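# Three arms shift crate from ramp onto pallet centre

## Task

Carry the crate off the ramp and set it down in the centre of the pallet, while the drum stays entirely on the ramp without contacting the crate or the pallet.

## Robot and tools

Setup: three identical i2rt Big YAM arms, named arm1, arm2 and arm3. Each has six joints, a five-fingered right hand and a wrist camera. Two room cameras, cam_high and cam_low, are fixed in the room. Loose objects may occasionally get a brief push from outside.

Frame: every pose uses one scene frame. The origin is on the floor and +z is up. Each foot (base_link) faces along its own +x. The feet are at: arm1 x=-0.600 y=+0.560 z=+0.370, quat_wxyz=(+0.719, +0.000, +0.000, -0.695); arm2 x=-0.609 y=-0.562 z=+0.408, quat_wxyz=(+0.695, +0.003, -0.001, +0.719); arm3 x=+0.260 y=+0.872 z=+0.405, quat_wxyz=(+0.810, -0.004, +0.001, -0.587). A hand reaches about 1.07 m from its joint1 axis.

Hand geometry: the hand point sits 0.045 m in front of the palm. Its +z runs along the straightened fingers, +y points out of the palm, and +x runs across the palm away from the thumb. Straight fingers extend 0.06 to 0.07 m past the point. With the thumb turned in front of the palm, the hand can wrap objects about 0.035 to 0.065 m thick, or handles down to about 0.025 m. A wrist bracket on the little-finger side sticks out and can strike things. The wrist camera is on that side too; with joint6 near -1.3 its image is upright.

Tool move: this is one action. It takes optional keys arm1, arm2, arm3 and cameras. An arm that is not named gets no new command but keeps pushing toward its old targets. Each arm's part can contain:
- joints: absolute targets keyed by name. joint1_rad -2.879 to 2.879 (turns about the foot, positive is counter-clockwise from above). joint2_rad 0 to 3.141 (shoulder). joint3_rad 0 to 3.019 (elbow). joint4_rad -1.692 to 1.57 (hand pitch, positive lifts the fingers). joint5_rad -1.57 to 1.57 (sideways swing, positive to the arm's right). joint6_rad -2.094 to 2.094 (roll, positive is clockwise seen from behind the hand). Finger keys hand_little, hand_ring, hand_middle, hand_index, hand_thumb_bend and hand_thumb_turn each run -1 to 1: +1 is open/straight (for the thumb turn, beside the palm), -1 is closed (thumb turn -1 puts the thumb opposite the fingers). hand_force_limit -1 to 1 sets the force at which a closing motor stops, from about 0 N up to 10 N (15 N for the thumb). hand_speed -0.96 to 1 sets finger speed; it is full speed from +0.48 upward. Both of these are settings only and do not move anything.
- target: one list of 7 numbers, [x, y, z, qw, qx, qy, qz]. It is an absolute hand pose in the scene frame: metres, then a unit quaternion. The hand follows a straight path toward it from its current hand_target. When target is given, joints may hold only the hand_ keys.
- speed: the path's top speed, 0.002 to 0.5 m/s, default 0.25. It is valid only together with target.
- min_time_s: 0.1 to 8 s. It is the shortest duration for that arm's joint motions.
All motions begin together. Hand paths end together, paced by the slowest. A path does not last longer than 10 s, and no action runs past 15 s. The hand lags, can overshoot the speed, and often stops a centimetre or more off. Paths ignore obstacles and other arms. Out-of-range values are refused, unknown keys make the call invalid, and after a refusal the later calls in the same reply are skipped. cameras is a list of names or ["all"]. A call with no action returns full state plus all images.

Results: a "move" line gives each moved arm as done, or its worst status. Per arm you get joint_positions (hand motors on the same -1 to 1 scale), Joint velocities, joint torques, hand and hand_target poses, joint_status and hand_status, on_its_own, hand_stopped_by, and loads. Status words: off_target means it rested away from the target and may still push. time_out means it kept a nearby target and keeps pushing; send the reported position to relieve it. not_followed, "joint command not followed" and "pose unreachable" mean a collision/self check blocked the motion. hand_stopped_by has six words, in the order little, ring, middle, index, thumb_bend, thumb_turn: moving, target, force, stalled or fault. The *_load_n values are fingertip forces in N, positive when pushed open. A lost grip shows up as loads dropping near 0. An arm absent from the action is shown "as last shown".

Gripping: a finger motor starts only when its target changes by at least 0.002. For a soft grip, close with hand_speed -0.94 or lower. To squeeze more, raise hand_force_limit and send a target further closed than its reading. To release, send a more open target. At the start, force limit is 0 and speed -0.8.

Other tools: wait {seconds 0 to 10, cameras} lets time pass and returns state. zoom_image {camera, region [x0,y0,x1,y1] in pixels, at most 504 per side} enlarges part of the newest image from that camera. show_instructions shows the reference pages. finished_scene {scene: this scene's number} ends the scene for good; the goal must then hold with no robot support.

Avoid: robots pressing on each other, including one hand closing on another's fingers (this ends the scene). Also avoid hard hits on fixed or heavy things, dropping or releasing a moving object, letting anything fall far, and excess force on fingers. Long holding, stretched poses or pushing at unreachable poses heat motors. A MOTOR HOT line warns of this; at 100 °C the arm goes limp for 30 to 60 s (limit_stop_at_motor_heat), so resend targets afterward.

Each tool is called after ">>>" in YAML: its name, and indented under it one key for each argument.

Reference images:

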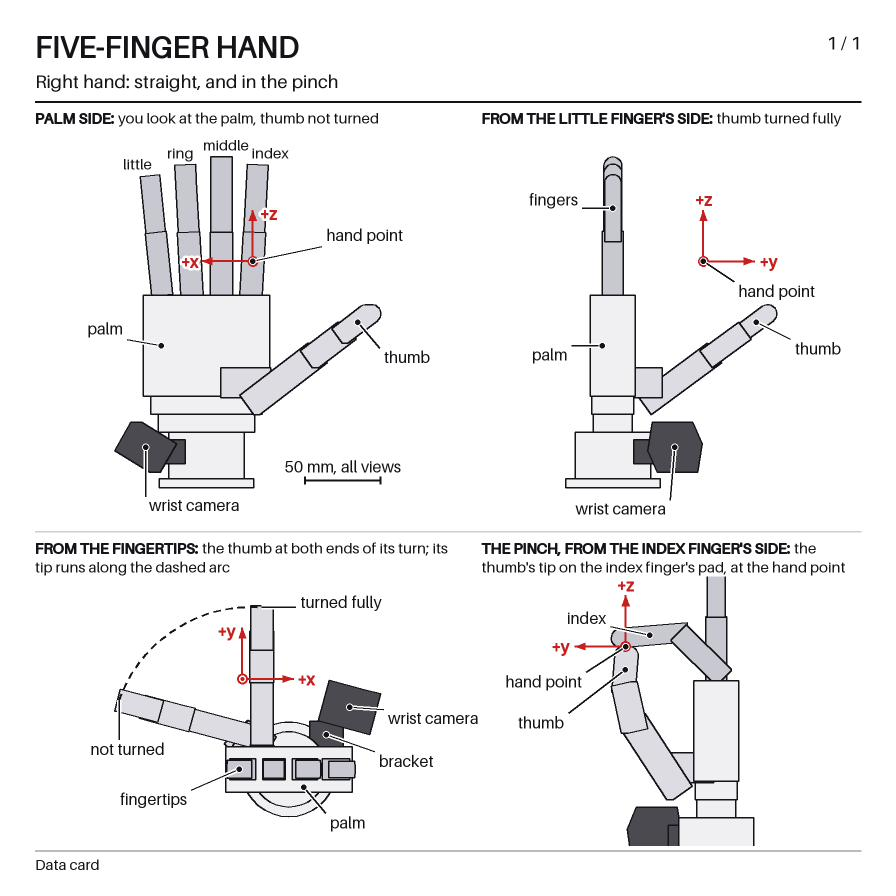

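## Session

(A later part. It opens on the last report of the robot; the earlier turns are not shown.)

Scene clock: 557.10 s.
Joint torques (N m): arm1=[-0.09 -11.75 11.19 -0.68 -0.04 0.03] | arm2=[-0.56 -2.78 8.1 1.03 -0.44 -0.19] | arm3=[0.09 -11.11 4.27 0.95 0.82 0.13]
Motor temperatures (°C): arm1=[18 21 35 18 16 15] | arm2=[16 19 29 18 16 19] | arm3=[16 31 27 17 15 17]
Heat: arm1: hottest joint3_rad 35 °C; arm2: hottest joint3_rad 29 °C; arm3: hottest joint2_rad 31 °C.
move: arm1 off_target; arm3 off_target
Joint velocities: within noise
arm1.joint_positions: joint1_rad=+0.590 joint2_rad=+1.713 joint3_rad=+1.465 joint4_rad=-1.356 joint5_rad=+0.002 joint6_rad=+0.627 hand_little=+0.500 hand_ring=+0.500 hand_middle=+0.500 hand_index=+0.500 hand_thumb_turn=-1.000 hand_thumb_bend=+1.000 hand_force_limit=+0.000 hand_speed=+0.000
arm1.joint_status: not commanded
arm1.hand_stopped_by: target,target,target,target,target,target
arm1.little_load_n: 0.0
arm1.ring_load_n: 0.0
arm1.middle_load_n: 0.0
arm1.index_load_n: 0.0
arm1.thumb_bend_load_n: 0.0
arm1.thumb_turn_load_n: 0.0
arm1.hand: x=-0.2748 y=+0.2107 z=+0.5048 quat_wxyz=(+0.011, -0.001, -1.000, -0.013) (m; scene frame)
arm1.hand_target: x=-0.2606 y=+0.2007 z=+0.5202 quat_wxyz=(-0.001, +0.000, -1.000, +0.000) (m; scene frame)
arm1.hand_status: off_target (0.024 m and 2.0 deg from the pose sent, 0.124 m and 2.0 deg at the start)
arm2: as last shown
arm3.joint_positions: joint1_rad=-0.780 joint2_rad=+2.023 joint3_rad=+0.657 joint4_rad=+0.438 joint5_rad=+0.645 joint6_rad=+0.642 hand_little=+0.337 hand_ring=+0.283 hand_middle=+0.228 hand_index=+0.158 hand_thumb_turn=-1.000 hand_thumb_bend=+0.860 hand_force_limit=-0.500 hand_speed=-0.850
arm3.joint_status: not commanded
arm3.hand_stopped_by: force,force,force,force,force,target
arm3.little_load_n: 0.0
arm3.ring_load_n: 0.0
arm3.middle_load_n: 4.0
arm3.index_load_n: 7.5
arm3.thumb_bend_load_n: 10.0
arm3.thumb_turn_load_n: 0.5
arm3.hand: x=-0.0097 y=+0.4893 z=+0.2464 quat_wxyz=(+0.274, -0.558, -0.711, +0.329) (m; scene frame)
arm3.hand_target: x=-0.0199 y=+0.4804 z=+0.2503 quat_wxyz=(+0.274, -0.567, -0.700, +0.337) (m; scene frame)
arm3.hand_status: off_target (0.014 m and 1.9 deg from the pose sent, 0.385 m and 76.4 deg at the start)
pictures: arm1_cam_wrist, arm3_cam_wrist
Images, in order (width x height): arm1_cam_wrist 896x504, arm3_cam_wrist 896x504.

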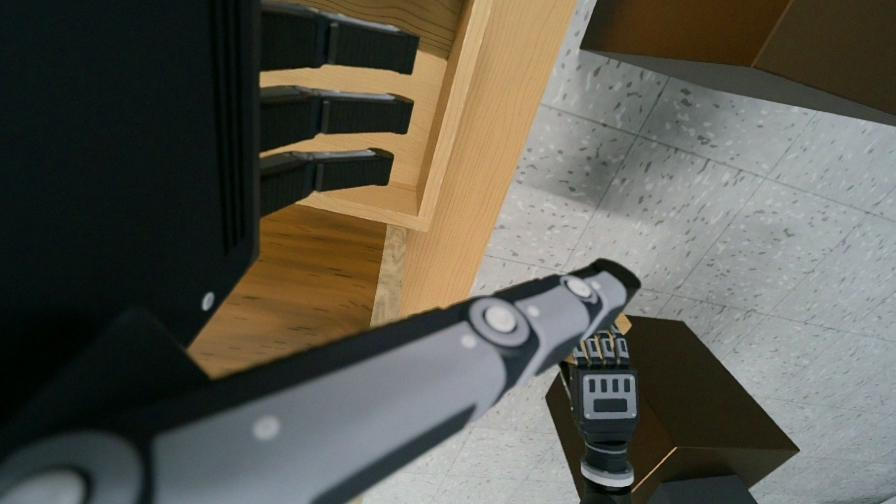

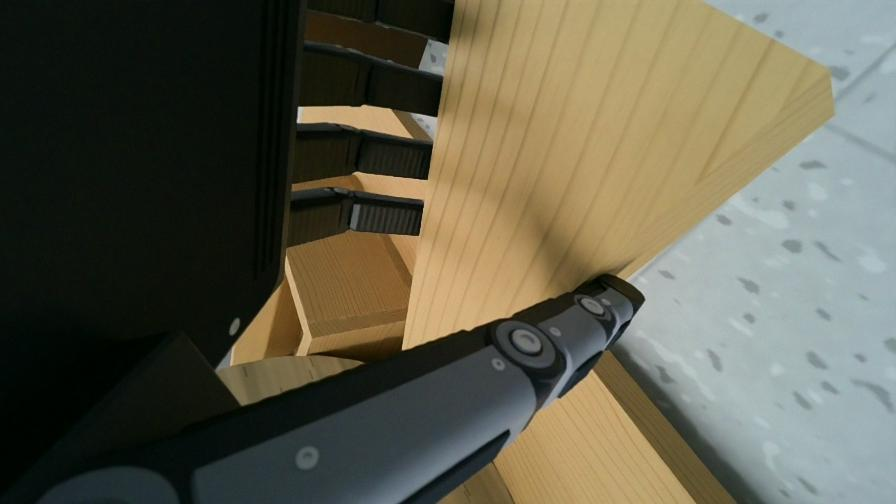

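>>> move:
  arm3: {"target": [-0.085, 0.43, 0.16, -0.274, 0.567, 0.7, -0.337], "speed": 0.12}
  cameras: ["arm1_cam_wrist", "arm3_cam_wrist"]

Scene clock: 601.80 s.
Joint torques (N m): arm1=[-0.21 -11.93 11.17 -0.75 -0.06 0.04] | arm2=[-0.67 -2.78 8.12 1.05 -0.43 -0.19] | arm3=[-0.15 -14.27 3.77 2.11 0.56 -0.07]
Motor temperatures (°C): arm1=[18 22 39 18 16 15] | arm2=[16 19 30 18 16 19] | arm3=[16 29 27 17 16 17]
Heat: arm1: hottest joint3_rad 39 °C; arm2: hottest joint3_rad 30 °C; arm3: hottest joint2_rad 29 °C.
move: arm3 off_target
Joint velocities: arm1=[-0.005 -0.015 -0.046 -0.017 -0.037 0.037] | arm2=[within noise] | arm3=[within noise]
arm1, arm2: as last shown
arm2.ring_load_n: -0.5
arm3.joint_positions: joint1_rad=-0.852 joint2_rad=+2.351 joint3_rad=+0.945 joint4_rad=+0.494 joint5_rad=+0.603 joint6_rad=+0.593 hand_little=+0.337 hand_ring=+0.283 hand_middle=+0.228 hand_index=+0.158 hand_thumb_turn=-1.000 hand_thumb_bend=+0.860 hand_force_limit=-0.500 hand_speed=-0.850
arm3.joint_status: not commanded
arm3.hand_stopped_by: force,force,force,force,force,target
arm3.little_load_n: 0.0
arm3.ring_load_n: 0.0
arm3.middle_load_n: 4.5
arm3.index_load_n: 7.5
arm3.thumb_bend_load_n: 9.5
arm3.thumb_turn_load_n: 0.5
arm3.hand: x=-0.0694 y=+0.4406 z=+0.1535 quat_wxyz=(+0.273, -0.564, -0.710, +0.321) (m; scene frame)
arm3.hand_target: x=-0.0848 y=+0.4306 z=+0.1604 quat_wxyz=(+0.274, -0.567, -0.700, +0.337) (m; scene frame)
arm3.hand_status: off_target (0.020 m and 2.2 deg from the pose sent, 0.129 m and 1.9 deg at the start)
pictures: arm1_cam_wrist, arm3_cam_wrist
Images, in order (width x height): arm1_cam_wrist 896x504, arm3_cam_wrist 896x504.

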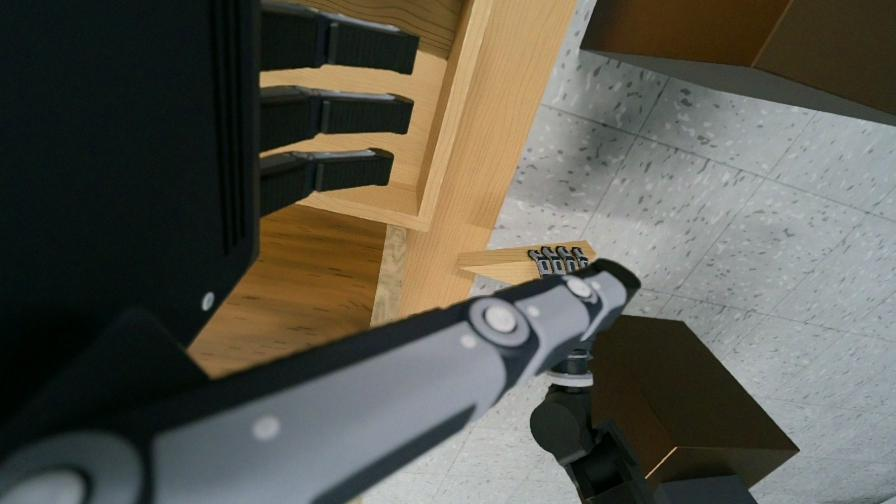

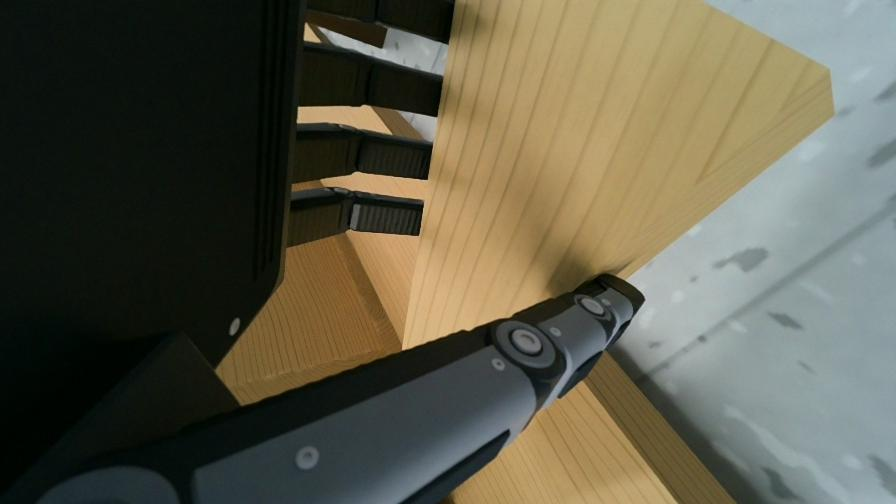

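>>> zoom_image:
  camera: "arm1_cam_wrist"
  region: [340, 180, 660, 360]

Scaled by 1.575 from the camera's 896x504 image, which has a finer 1280x720 frame.

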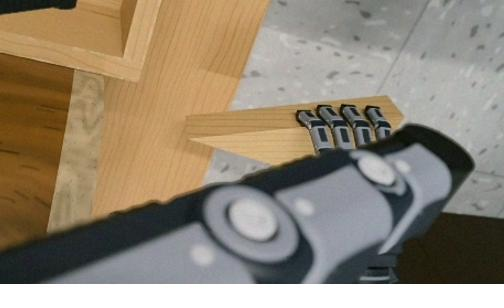

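>>> zoom_image:
  camera: "arm1_cam_wrist"
  region: [420, 200, 620, 312]

>>> zoom_image:
  camera: "arm3_cam_wrist"
  region: [200, 0, 704, 504]

Scaled by 2.520 from the camera's 896x504 image, which has a finer 1280x720 frame.

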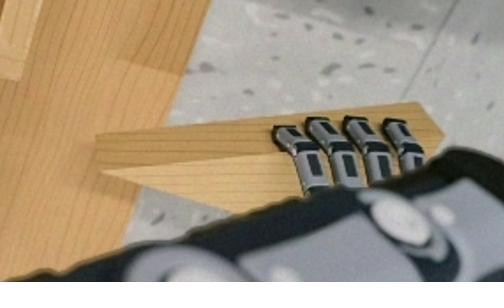

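Scaled by 1.000.

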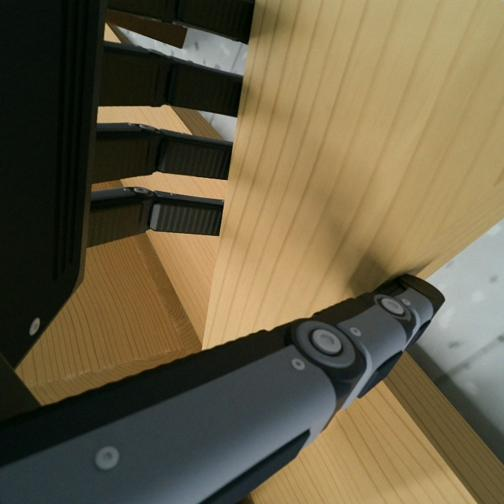

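>>> move:
  arm3: {"target": [-0.107, 0.39, 0.118, -0.274, 0.567, 0.7, -0.337], "speed": 0.1}
  cameras: ["arm1_cam_wrist", "arm3_cam_wrist"]

>>> zoom_image:
  camera: "arm1_cam_wrist"
  region: [360, 180, 560, 292]

Scene clock: 686.10 s.
Joint torques (N m): arm1=[-0.15 -11.81 11.19 -0.68 -0.07 0.04] | arm2=[-0.62 -2.84 8.13 1.05 -0.44 -0.18] | arm3=[-0.03 -15.85 4.38 0.94 0.67 -0.02]
Motor temperatures (°C): arm1=[18 22 43 18 16 15] | arm2=[16 19 30 18 16 19] | arm3=[16 28 27 17 16 17]
Heat: arm1: hottest joint3_rad 43 °C; arm2: hottest joint3_rad 30 °C; arm3: hottest joint2_rad 28 °C.
move: arm3 off_target
Joint velocities: within noise
arm1, arm2: as last shown
arm2.ring_load_n: 0.0
arm3.joint_positions: joint1_rad=-0.852 joint2_rad=+2.491 joint3_rad=+1.130 joint4_rad=+0.471 joint5_rad=+0.602 joint6_rad=+0.592 hand_little=+0.337 hand_ring=+0.283 hand_middle=+0.228 hand_index=+0.158 hand_thumb_turn=-1.000 hand_thumb_bend=+0.860 hand_force_limit=-0.500 hand_speed=-0.850
arm3.joint_status: not commanded
arm3.hand_stopped_by: force,force,force,force,force,target
arm3.little_load_n: 0.0
arm3.ring_load_n: 0.0
arm3.middle_load_n: 4.0
arm3.index_load_n: 7.5
arm3.thumb_bend_load_n: 10.0
arm3.thumb_turn_load_n: 0.5
arm3.hand: x=-0.0951 y=+0.3974 z=+0.1143 quat_wxyz=(+0.272, -0.564, -0.706, +0.331) (m; scene frame)
arm3.hand_target: x=-0.1068 y=+0.3904 z=+0.1183 quat_wxyz=(+0.274, -0.567, -0.700, +0.337) (m; scene frame)
arm3.hand_status: off_target (0.014 m and 1.1 deg from the pose sent, 0.072 m and 2.2 deg at the start)
pictures: arm1_cam_wrist, arm3_cam_wrist
Images, in order (width x height): arm1_cam_wrist 896x504, arm3_cam_wrist 896x504.

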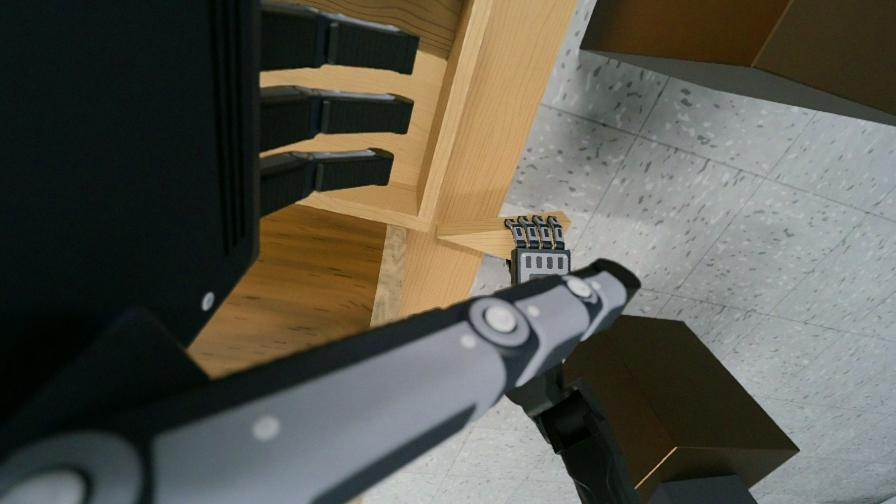

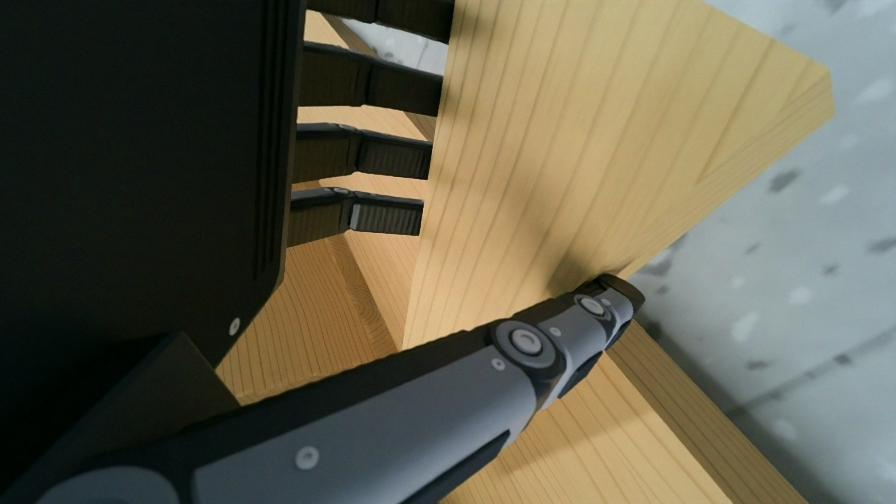

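Scaled by 2.520 from the camera's 896x504 image, which has a finer 1280x720 frame.

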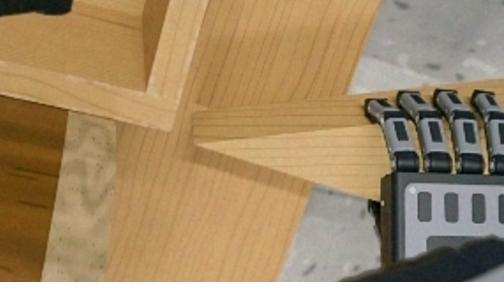

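>>> move:
  arm3: {"target": [-0.1, 0.388, 0.091, -0.274, 0.567, 0.7, -0.337], "speed": 0.08}

>>> move:
  arm3: {"target": [-0.102, 0.32, 0.091, -0.274, 0.567, 0.7, -0.337], "speed": 0.08}
  cameras: ["arm1_cam_wrist", "arm3_cam_wrist"]

>>> zoom_image:
  camera: "arm1_cam_wrist"
  region: [340, 160, 540, 272]

Scene clock: 703.57 s.
Joint torques (N m): arm1=[-0.32 -11.58 11.11 -0.8 -0.06 0.03] | arm2=[-0.56 -2.84 8.14 1.03 -0.43 -0.2] | arm3=[1.2 -15.15 3.71 1.83 0.52 0.11]
Motor temperatures (°C): arm1=[18 22 43 18 16 15] | arm2=[16 19 30 18 16 19] | arm3=[16 29 27 17 16 17]
Heat: arm1: hottest joint3_rad 43 °C; arm2: hottest joint3_rad 30 °C; arm3: hottest joint2_rad 29 °C.
move: arm3 done
Joint velocities: within noise
arm1, arm2: as last shown
arm1.ring_load_n: -0.5
arm2.index_load_n: 0.5
arm3.joint_positions: joint1_rad=-0.851 joint2_rad=+2.549 joint3_rad=+1.172 joint4_rad=+0.477 joint5_rad=+0.615 joint6_rad=+0.592 hand_little=+0.337 hand_ring=+0.283 hand_middle=+0.227 hand_index=+0.157 hand_thumb_turn=-1.000 hand_thumb_bend=+0.859 hand_force_limit=-0.500 hand_speed=-0.850
arm3.joint_status: not commanded
arm3.hand_stopped_by: force,force,force,force,force,target
arm3.little_load_n: 0.0
arm3.ring_load_n: 0.0
arm3.middle_load_n: 0.0
arm3.index_load_n: 0.0
arm3.thumb_bend_load_n: 0.0
arm3.thumb_turn_load_n: 0.0
arm3.hand: x=-0.0976 y=+0.3977 z=+0.0921 quat_wxyz=(+0.278, -0.564, -0.706, +0.326) (m; scene frame)
arm3.hand_target: x=-0.0998 y=+0.3880 z=+0.0914 quat_wxyz=(+0.274, -0.567, -0.700, +0.337) (m; scene frame)
arm3.hand_status: done (0.010 m and 1.5 deg from the pose sent, 0.026 m and 1.1 deg at the start)
pictures: none

Scene clock: 705.13 s.
Joint torques (N m): arm1=[-0.44 -11.52 11.12 -0.65 -0.04 0.03] | arm2=[-0.56 -2.84 8.1 1.05 -0.43 -0.19] | arm3=[1.85 -16.21 5.23 0.69 0.67 0.13]
Motor temperatures (°C): arm1=[18 22 44 18 16 15] | arm2=[16 19 30 18 16 19] | arm3=[16 29 27 17 16 17]
Heat: arm1: hottest joint3_rad 44 °C; arm2: hottest joint3_rad 30 °C; arm3: hottest joint2_rad 29 °C.
move: arm3 off_target
Joint velocities: within noise
arm1, arm2: as last shown
arm1.ring_load_n: 0.0
arm2.index_load_n: 0.0
arm3.joint_positions: joint1_rad=-0.802 joint2_rad=+2.585 joint3_rad=+1.360 joint4_rad=+0.316 joint5_rad=+0.649 joint6_rad=+0.646 hand_little=+0.337 hand_ring=+0.283 hand_middle=+0.227 hand_index=+0.157 hand_thumb_turn=-1.000 hand_thumb_bend=+0.859 hand_force_limit=-0.500 hand_speed=-0.850
arm3.joint_status: not commanded
arm3.hand_stopped_by: force,force,force,force,force,target
arm3.little_load_n: 0.0
arm3.ring_load_n: 0.0
arm3.middle_load_n: 0.0
arm3.index_load_n: 0.0
arm3.thumb_bend_load_n: 0.5
arm3.thumb_turn_load_n: 0.0
arm3.hand: x=-0.1068 y=+0.3291 z=+0.0971 quat_wxyz=(+0.277, -0.568, -0.699, +0.335) (m; scene frame)
arm3.hand_target: x=-0.1017 y=+0.3203 z=+0.0912 quat_wxyz=(+0.274, -0.567, -0.700, +0.337) (m; scene frame)
arm3.hand_status: off_target (0.012 m and 0.4 deg from the pose sent, 0.078 m and 1.6 deg at the start)
pictures: arm1_cam_wrist, arm3_cam_wrist
Images, in order (width x height): arm1_cam_wrist 896x504, arm3_cam_wrist 896x504.

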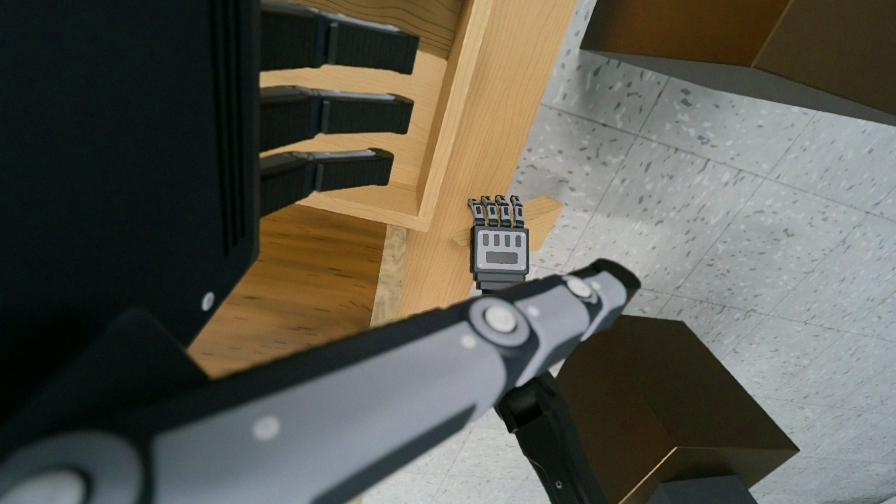

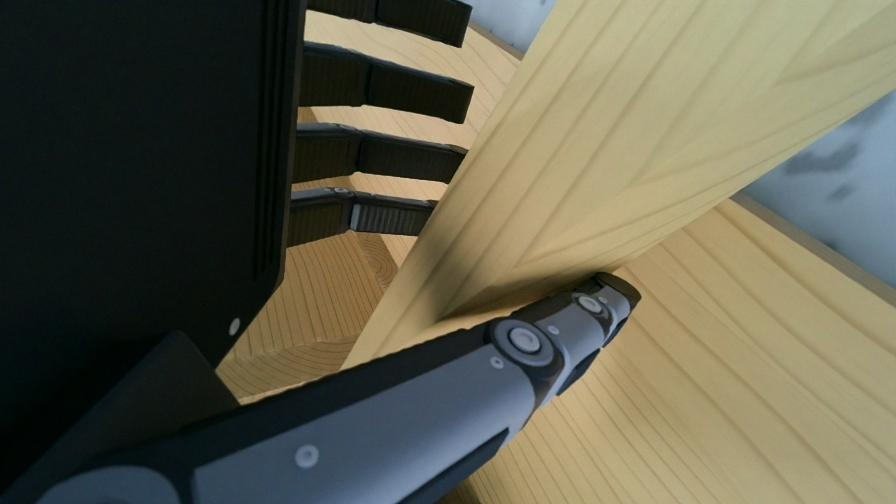

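Scaled by 2.520 from the camera's 896x504 image, which has a finer 1280x720 frame.

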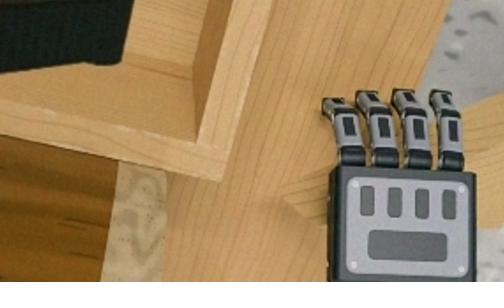

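>>> move:
  arm3: {"joints": {"hand_little": -0.2, "hand_ring": -0.2, "hand_middle": -0.2, "hand_index": -0.2, "hand_speed": -0.9, "hand_force_limit": -0.4}}
  cameras: ["arm1_cam_wrist", "arm3_cam_wrist", "cam_high"]

Scene clock: 724.03 s.
Joint torques (N m): arm1=[-0.09 -11.69 11.26 -0.79 -0.06 0.04] | arm2=[-0.56 -2.78 8.1 1.02 -0.43 -0.19] | arm3=[1.9 -16.38 5.24 0.68 0.66 0.13]
Motor temperatures (°C): arm1=[18 23 44 18 16 15] | arm2=[16 19 30 18 16 19] | arm3=[16 29 27 17 16 17]
Heat: arm1: hottest joint3_rad 44 °C; arm2: hottest joint3_rad 30 °C; arm3: hottest joint2_rad 29 °C.
move: arm3 done
Joint velocities: within noise
arm1, arm2: as last shown
arm3.joint_positions: joint1_rad=-0.802 joint2_rad=+2.585 joint3_rad=+1.360 joint4_rad=+0.316 joint5_rad=+0.649 joint6_rad=+0.647 hand_little=-0.200 hand_ring=-0.200 hand_middle=-0.200 hand_index=-0.200 hand_thumb_turn=-1.000 hand_thumb_bend=+0.859 hand_force_limit=-0.400 hand_speed=-0.900
arm3.joint_status: all done
arm3.hand_stopped_by: target,target,target,target,force,target
arm3.little_load_n: 0.0
arm3.ring_load_n: 0.0
arm3.middle_load_n: 0.0
arm3.index_load_n: 0.0
arm3.thumb_bend_load_n: 0.0
arm3.thumb_turn_load_n: 0.0
arm3.hand: x=-0.1068 y=+0.3291 z=+0.0971 quat_wxyz=(+0.277, -0.568, -0.699, +0.335) (m; scene frame)
arm3.hand_target: x=-0.1017 y=+0.3203 z=+0.0912 quat_wxyz=(+0.274, -0.567, -0.700, +0.337) (m; scene frame)
arm3.hand_status: not commanded
pictures: arm1_cam_wrist, arm3_cam_wrist, cam_high
Images, in order (width x height): arm1_cam_wrist 896x504, arm3_cam_wrist 896x504, cam_high 896x504.

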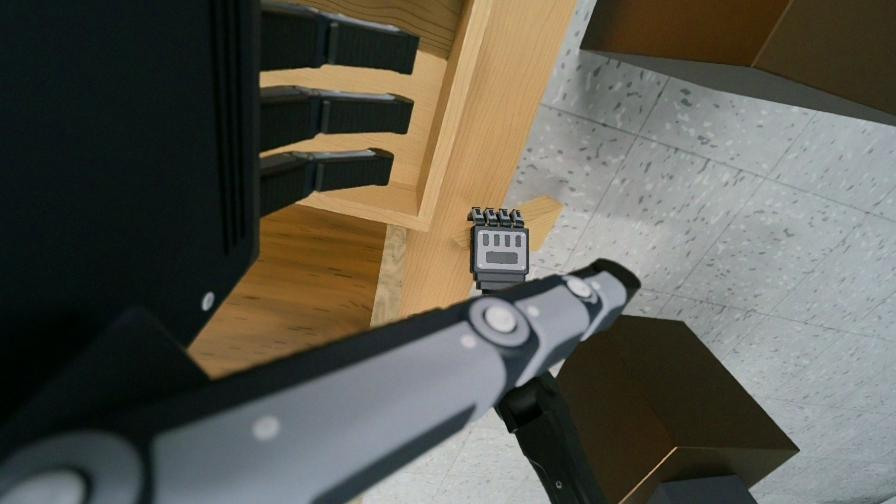

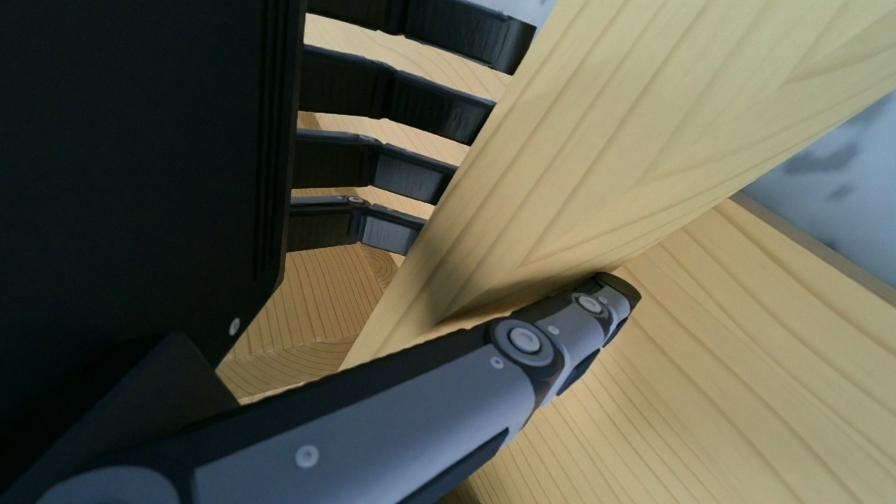

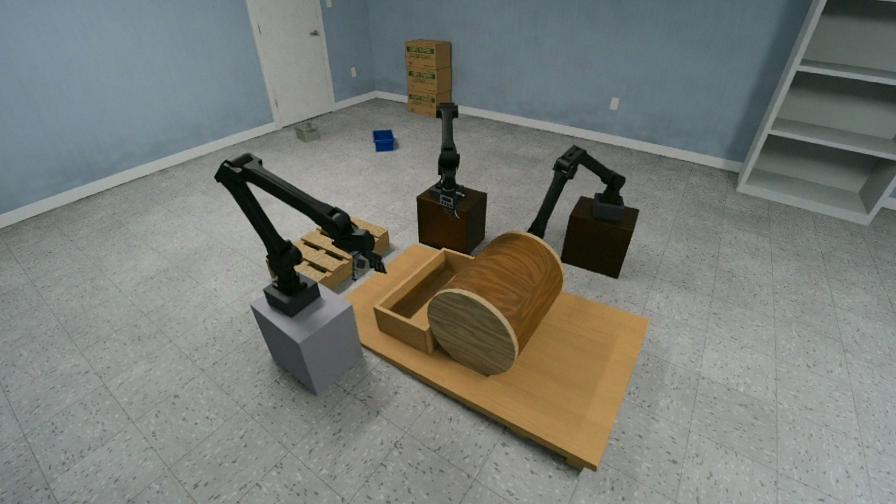

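>>> move:
  arm3: {"joints": {"hand_little": -0.4, "hand_ring": -0.5, "hand_middle": -0.6, "hand_index": -0.6, "hand_speed": -0.9, "hand_force_limit": -0.4}}
  cameras: ["arm1_cam_wrist", "arm3_cam_wrist"]

>>> zoom_image:
  camera: "arm1_cam_wrist"
  region: [400, 160, 600, 272]

Scene clock: 756.67 s.
Joint torques (N m): arm1=[-0.38 -11.75 11.18 -0.58 -0.06 0.06] | arm2=[-0.44 -2.78 8.12 1.05 -0.42 -0.19] | arm3=[1.9 -16.38 5.23 0.68 0.55 0.13]
Motor temperatures (°C): arm1=[18 23 45 18 16 15] | arm2=[16 19 30 18 16 19] | arm3=[16 30 27 17 16 17]
Heat: arm1: hottest joint3_rad 45 °C; arm2: hottest joint3_rad 30 °C; arm3: hottest joint2_rad 30 °C.
move: arm3 off_target
Joint velocities: within noise
arm1: as last shown
arm2.joint_positions: joint1_rad=-1.343 joint2_rad=+1.175 joint3_rad=+0.765 joint4_rad=-0.930 joint5_rad=-0.696 joint6_rad=-1.219 hand_little=+0.500 hand_ring=+0.500 hand_middle=+0.500 hand_index=+0.500 hand_thumb_turn=-1.000 hand_thumb_bend=+1.000 hand_force_limit=+0.000 hand_speed=+0.000
arm2.joint_status: not commanded
arm2.hand_stopped_by: target,target,target,target,target,target
arm2.little_load_n: 0.0
arm2.ring_load_n: 0.0
arm2.middle_load_n: 0.0
arm2.index_load_n: 0.0
arm2.thumb_bend_load_n: 0.0
arm2.thumb_turn_load_n: 0.0
arm2.hand: x=-0.3436 y=-0.3996 z=+0.5048 quat_wxyz=(-0.358, +0.934, -0.003, -0.001) (m; scene frame)
arm2.hand_target: x=-0.3401 y=-0.4000 z=+0.5001 quat_wxyz=(-0.358, +0.934, +0.000, +0.000) (m; scene frame)
arm2.hand_status: not commanded
arm3.joint_positions: joint1_rad=-0.802 joint2_rad=+2.585 joint3_rad=+1.360 joint4_rad=+0.316 joint5_rad=+0.651 joint6_rad=+0.647 hand_little=-0.400 hand_ring=-0.348 hand_middle=-0.291 hand_index=-0.441 hand_thumb_turn=-1.000 hand_thumb_bend=+0.860 hand_force_limit=-0.400 hand_speed=-0.900
arm3.joint_status: hand_ring off_target (ended at -0.348, target -0.500); hand_middle off_target (ended at -0.291, target -0.600); hand_index off_target (ended at -0.441, target -0.600); the others done
arm3.hand_stopped_by: target,force,force,force,force,target
arm3.little_load_n: 0.0
arm3.ring_load_n: 0.5
arm3.middle_load_n: 0.5
arm3.index_load_n: 3.5
arm3.thumb_bend_load_n: 5.5
arm3.thumb_turn_load_n: 0.0
arm3.hand: x=-0.1071 y=+0.3294 z=+0.0972 quat_wxyz=(+0.278, -0.568, -0.699, +0.335) (m; scene frame)
arm3.hand_target: x=-0.1017 y=+0.3203 z=+0.0912 quat_wxyz=(+0.274, -0.567, -0.700, +0.337) (m; scene frame)
arm3.hand_status: not commanded
pictures: arm1_cam_wrist, arm3_cam_wrist
Images, in order (width x height): arm1_cam_wrist 896x504, arm3_cam_wrist 896x504.

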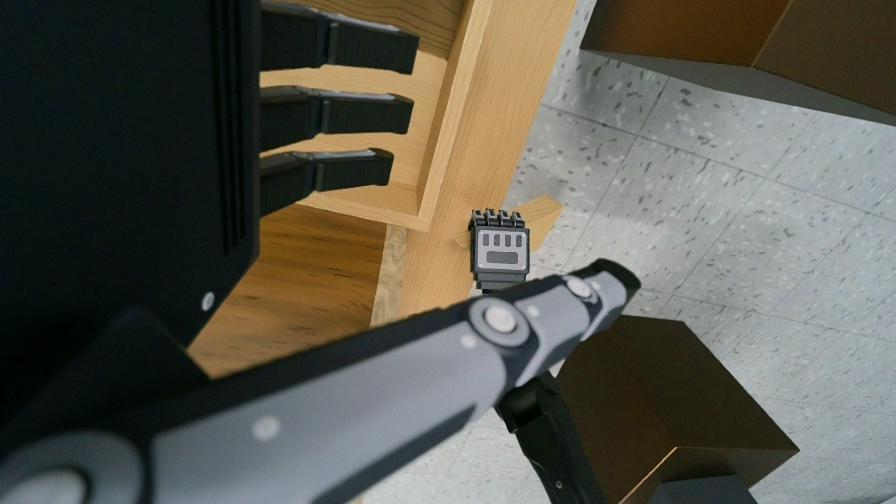

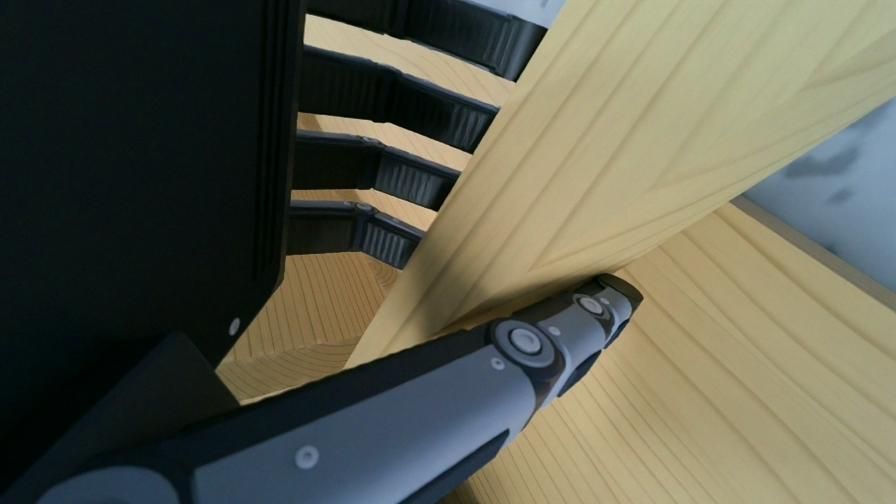

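Scaled by 2.520 from the camera's 896x504 image, which has a finer 1280x720 frame.

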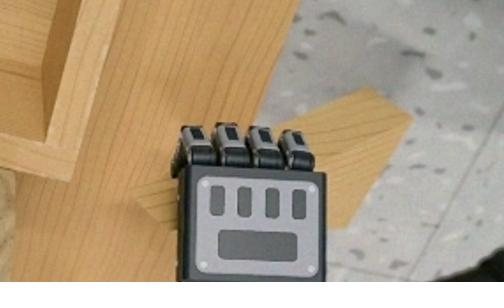

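>>> move:
  arm3: {"joints": {"hand_index": -0.9, "hand_middle": -0.5, "hand_speed": -0.86, "hand_force_limit": 0.2}}

>>> move:
  arm3: {"target": [-0.1, 0.27, 0.1, -0.274, 0.567, 0.7, -0.337], "speed": 0.06}
  cameras: ["arm1_cam_wrist", "arm3_cam_wrist"]

>>> zoom_image:
  camera: "arm1_cam_wrist"
  region: [400, 160, 600, 272]

Scene clock: 766.73 s.
Joint torques (N m): arm1=[-0.38 -11.63 11.23 -0.7 -0.04 0.07] | arm2=[-0.62 -2.84 8.1 1.02 -0.43 -0.2] | arm3=[1.9 -16.38 5.23 0.72 0.53 0.13]
Motor temperatures (°C): arm1=[18 23 45 18 16 15] | arm2=[16 19 30 18 16 19] | arm3=[16 30 27 17 16 17]
Heat: arm1: hottest joint3_rad 45 °C; arm2: hottest joint3_rad 30 °C; arm3: hottest joint2_rad 30 °C.
move: arm3 off_target
Joint velocities: within noise
arm1, arm2: as last shown
arm1.ring_load_n: 0.5
arm3.joint_positions: joint1_rad=-0.802 joint2_rad=+2.585 joint3_rad=+1.360 joint4_rad=+0.315 joint5_rad=+0.651 joint6_rad=+0.647 hand_little=-0.400 hand_ring=-0.348 hand_middle=-0.314 hand_index=-0.477 hand_thumb_turn=-1.000 hand_thumb_bend=+0.861 hand_force_limit=+0.200 hand_speed=-0.860
arm3.joint_status: hand_middle off_target (ended at -0.314, target -0.500); hand_index off_target (ended at -0.477, target -0.900); the others done
arm3.hand_stopped_by: target,force,force,force,force,target
arm3.little_load_n: 0.0
arm3.ring_load_n: 0.0
arm3.middle_load_n: 6.0
arm3.index_load_n: 5.5
arm3.thumb_bend_load_n: 12.0
arm3.thumb_turn_load_n: -0.5
arm3.hand: x=-0.1070 y=+0.3297 z=+0.0971 quat_wxyz=(+0.278, -0.568, -0.699, +0.335) (m; scene frame)
arm3.hand_target: x=-0.1017 y=+0.3203 z=+0.0912 quat_wxyz=(+0.274, -0.567, -0.700, +0.337) (m; scene frame)
arm3.hand_status: not commanded
pictures: none

Scene clock: 768.33 s.
Joint torques (N m): arm1=[-0.21 -11.58 11.14 -0.73 -0.06 0.05] | arm2=[-0.56 -2.78 8.13 1.05 -0.44 -0.19] | arm3=[3.37 -17.85 7.36 1.2 0.22 0.54]
Motor temperatures (°C): arm1=[18 23 45 18 16 15] | arm2=[16 19 30 18 16 19] | arm3=[16 30 27 17 16 17]
Heat: arm1: hottest joint3_rad 45 °C; arm2: hottest joint3_rad 30 °C; arm3: hottest joint2_rad 30 °C.
move: arm3 off_target
Joint velocities: within noise
arm1.joint_positions: joint1_rad=+0.590 joint2_rad=+1.713 joint3_rad=+1.465 joint4_rad=-1.356 joint5_rad=+0.002 joint6_rad=+0.627 hand_little=+0.500 hand_ring=+0.500 hand_middle=+0.500 hand_index=+0.500 hand_thumb_turn=-1.000 hand_thumb_bend=+1.000 hand_force_limit=+0.000 hand_speed=+0.000
arm1.joint_status: not commanded
arm1.hand_stopped_by: target,target,target,target,target,target
arm1.little_load_n: 0.0
arm1.ring_load_n: 0.0
arm1.middle_load_n: 0.0
arm1.index_load_n: 0.0
arm1.thumb_bend_load_n: 0.0
arm1.thumb_turn_load_n: 0.0
arm1.hand: x=-0.2748 y=+0.2107 z=+0.5048 quat_wxyz=(+0.011, -0.001, -1.000, -0.013) (m; scene frame)
arm1.hand_target: x=-0.2606 y=+0.2007 z=+0.5202 quat_wxyz=(-0.001, +0.000, -1.000, +0.000) (m; scene frame)
arm1.hand_status: not commanded
arm2: as last shown
arm3.joint_positions: joint1_rad=-0.779 joint2_rad=+2.611 joint3_rad=+1.474 joint4_rad=+0.158 joint5_rad=+0.682 joint6_rad=+0.648 hand_little=-0.400 hand_ring=-0.348 hand_middle=-0.314 hand_index=-0.476 hand_thumb_turn=-1.000 hand_thumb_bend=+0.861 hand_force_limit=+0.200 hand_speed=-0.860
arm3.joint_status: not commanded
arm3.hand_stopped_by: target,force,force,force,force,target
arm3.little_load_n: 0.0
arm3.ring_load_n: 2.0
arm3.middle_load_n: 2.0
arm3.index_load_n: 6.0
arm3.thumb_bend_load_n: 12.5
arm3.thumb_turn_load_n: -2.5
arm3.hand: x=-0.1078 y=+0.3085 z=+0.0933 quat_wxyz=(+0.294, -0.558, -0.713, +0.307) (m; scene frame)
arm3.hand_target: x=-0.0986 y=+0.2717 z=+0.1017 quat_wxyz=(+0.273, -0.567, -0.701, +0.337) (m; scene frame)
arm3.hand_status: off_target (0.040 m and 4.5 deg from the pose sent, 0.060 m and 0.6 deg at the start)
pictures: arm1_cam_wrist, arm3_cam_wrist
Images, in order (width x height): arm1_cam_wrist 896x504, arm3_cam_wrist 896x504.

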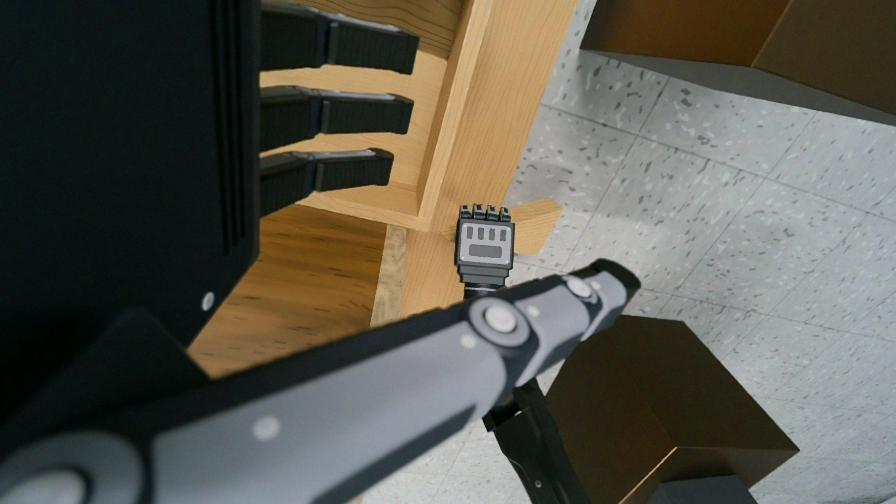

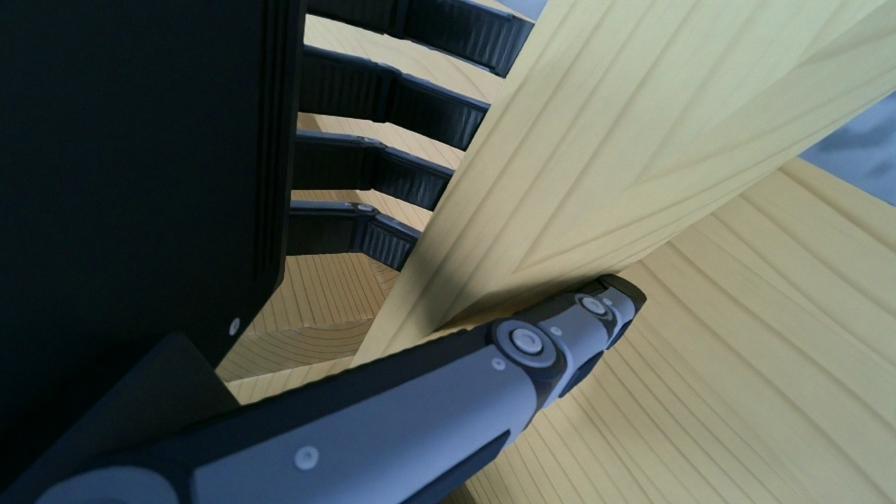

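Scaled by 2.520 from the camera's 896x504 image, which has a finer 1280x720 frame.

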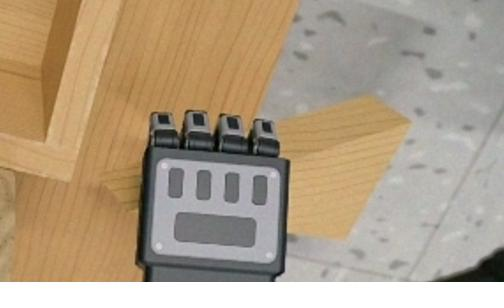

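>>> move:
  arm3: {"target": [-0.1, 0.27, 0.125, -0.274, 0.567, 0.7, -0.337], "speed": 0.06}
  cameras: ["arm1_cam_wrist", "arm3_cam_wrist"]

>>> zoom_image:
  camera: "arm1_cam_wrist"
  region: [400, 160, 600, 272]

Scene clock: 776.70 s.
Joint torques (N m): arm1=[-0.09 -11.93 11.14 -0.68 -0.05 0.02] | arm2=[-0.56 -2.78 8.1 1.02 -0.43 -0.19] | arm3=[2.61 -20.48 5.5 0.8 0.41 0.28]
Motor temperatures (°C): arm1=[18 23 45 18 16 15] | arm2=[16 19 30 18 16 19] | arm3=[16 32 28 17 16 17]
Heat: arm1: hottest joint3_rad 45 °C; arm2: hottest joint3_rad 30 °C; arm3: hottest joint2_rad 32 °C.
move: arm3 off_target
Joint velocities: within noise
arm1, arm2: as last shown
arm2.index_load_n: -0.5
arm3.joint_positions: joint1_rad=-0.771 joint2_rad=+2.596 joint3_rad=+1.474 joint4_rad=+0.141 joint5_rad=+0.679 joint6_rad=+0.673 hand_little=-0.400 hand_ring=-0.347 hand_middle=-0.314 hand_index=-0.477 hand_thumb_turn=-1.000 hand_thumb_bend=+0.861 hand_force_limit=+0.200 hand_speed=-0.860
arm3.joint_status: not commanded
arm3.hand_stopped_by: target,force,force,force,force,target
arm3.little_load_n: 0.0
arm3.ring_load_n: 3.5
arm3.middle_load_n: 2.0
arm3.index_load_n: 1.0
arm3.thumb_bend_load_n: 11.0
arm3.thumb_turn_load_n: 0.0
arm3.hand: x=-0.1037 y=+0.3014 z=+0.1008 quat_wxyz=(+0.288, -0.564, -0.709, +0.311) (m; scene frame)
arm3.hand_target: x=-0.0995 y=+0.2706 z=+0.1254 quat_wxyz=(+0.274, -0.567, -0.700, +0.337) (m; scene frame)
arm3.hand_status: off_target (0.040 m and 3.6 deg from the pose sent, 0.050 m and 4.5 deg at the start)
pictures: arm1_cam_wrist, arm3_cam_wrist
Images, in order (width x height): arm1_cam_wrist 896x504, arm3_cam_wrist 896x504.

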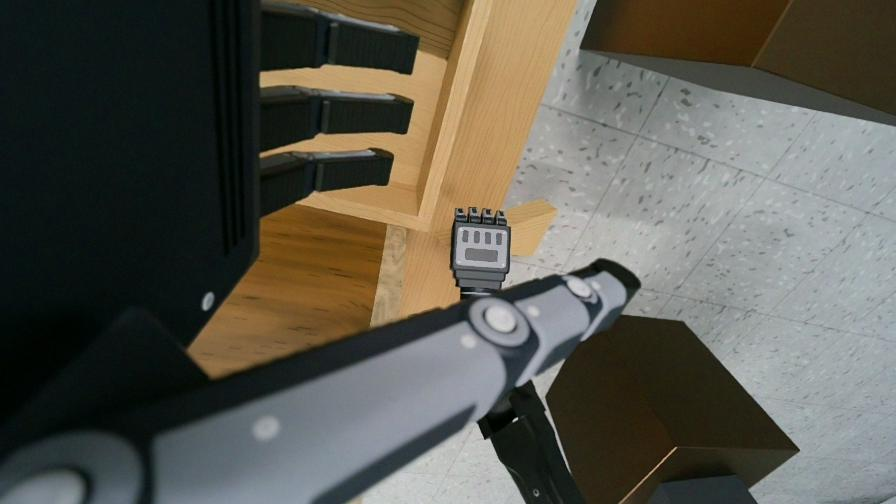

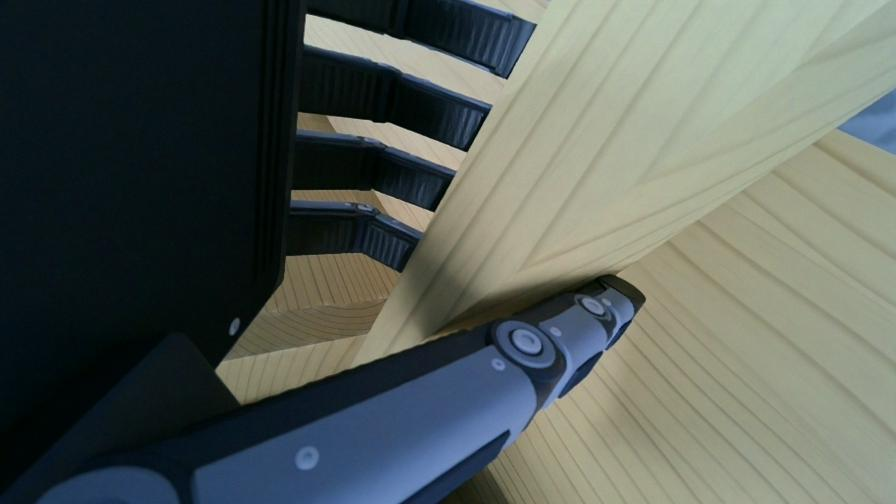

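Scaled by 2.520 from the camera's 896x504 image, which has a finer 1280x720 frame.

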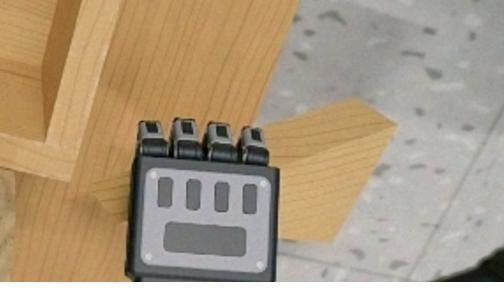

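>>> move:
  arm3: {"target": [-0.1, 0.34, 0.17, -0.274, 0.567, 0.7, -0.337], "speed": 0.08}
  cameras: ["arm1_cam_wrist", "arm3_cam_wrist"]

>>> zoom_image:
  camera: "arm1_cam_wrist"
  region: [400, 160, 600, 272]

Scene clock: 798.67 s.
Joint torques (N m): arm1=[-0.44 -11.63 11.21 -0.66 -0.04 0.04] | arm2=[-0.62 -2.78 8.13 1.01 -0.42 -0.19] | arm3=[-0.38 -17.73 3.38 1.8 0.5 -0.11]
Motor temperatures (°C): arm1=[18 23 45 18 16 15] | arm2=[16 19 30 18 16 19] | arm3=[16 35 29 17 16 17]
Heat: arm1: hottest joint3_rad 45 °C; arm2: hottest joint3_rad 30 °C; arm3: hottest joint2_rad 35 °C.
move: arm3 off_target
Joint velocities: within noise
arm1, arm2: as last shown
arm2.index_load_n: 0.0
arm3.joint_positions: joint1_rad=-0.786 joint2_rad=+2.408 joint3_rad=+1.230 joint4_rad=+0.248 joint5_rad=+0.645 joint6_rad=+0.656 hand_little=-0.400 hand_ring=-0.348 hand_middle=-0.314 hand_index=-0.477 hand_thumb_turn=-1.000 hand_thumb_bend=+0.859 hand_force_limit=+0.200 hand_speed=-0.860
arm3.joint_status: not commanded
arm3.hand_stopped_by: target,force,force,force,force,target
arm3.little_load_n: 0.0
arm3.ring_load_n: 0.0
arm3.middle_load_n: 0.0
arm3.index_load_n: 0.0
arm3.thumb_bend_load_n: 0.0
arm3.thumb_turn_load_n: 0.0
arm3.hand: x=-0.0886 y=+0.3396 z=+0.1610 quat_wxyz=(+0.273, -0.564, -0.706, +0.329) (m; scene frame)
arm3.hand_target: x=-0.0999 y=+0.3400 z=+0.1700 quat_wxyz=(+0.274, -0.567, -0.700, +0.337) (m; scene frame)
arm3.hand_status: off_target (0.015 m and 1.2 deg from the pose sent, 0.079 m and 3.6 deg at the start)
pictures: arm1_cam_wrist, arm3_cam_wrist
Images, in order (width x height): arm1_cam_wrist 896x504, arm3_cam_wrist 896x504.

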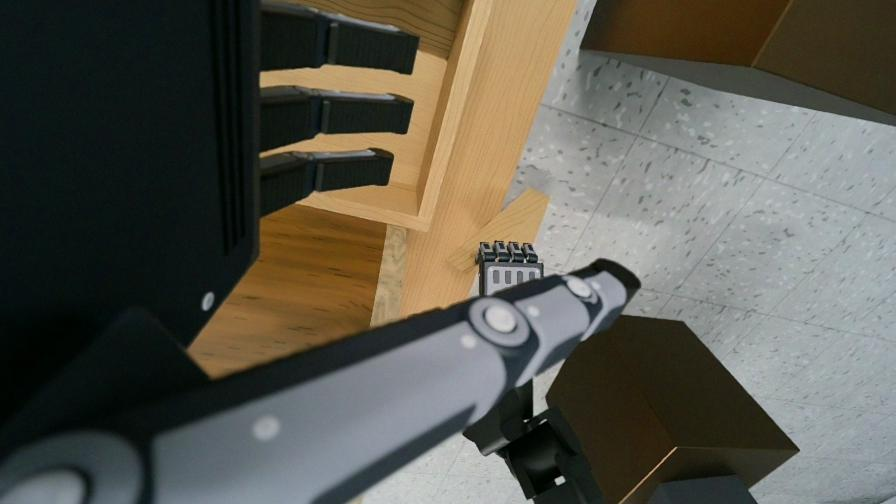

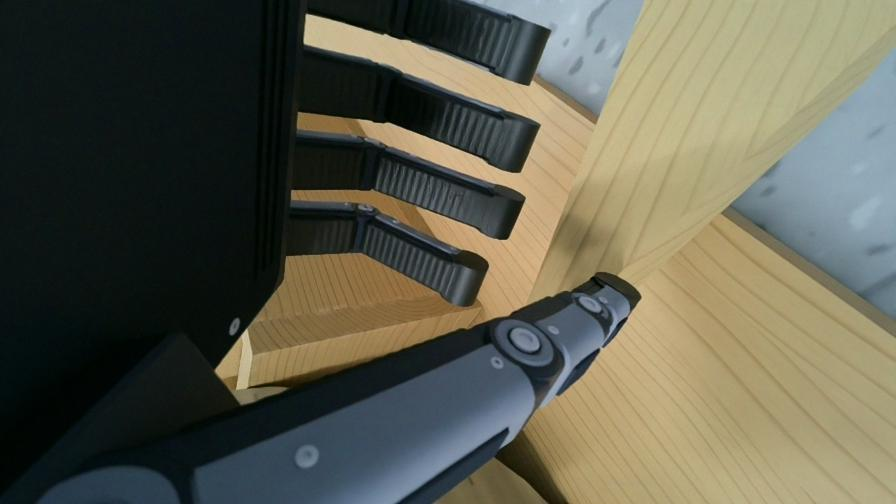

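Scaled by 2.520 from the camera's 896x504 image, which has a finer 1280x720 frame.

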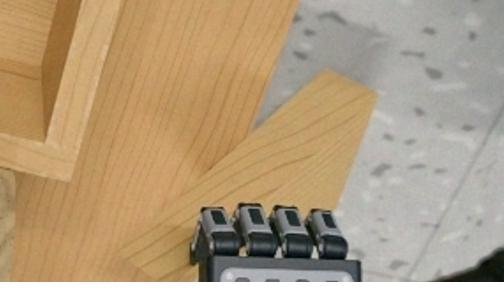

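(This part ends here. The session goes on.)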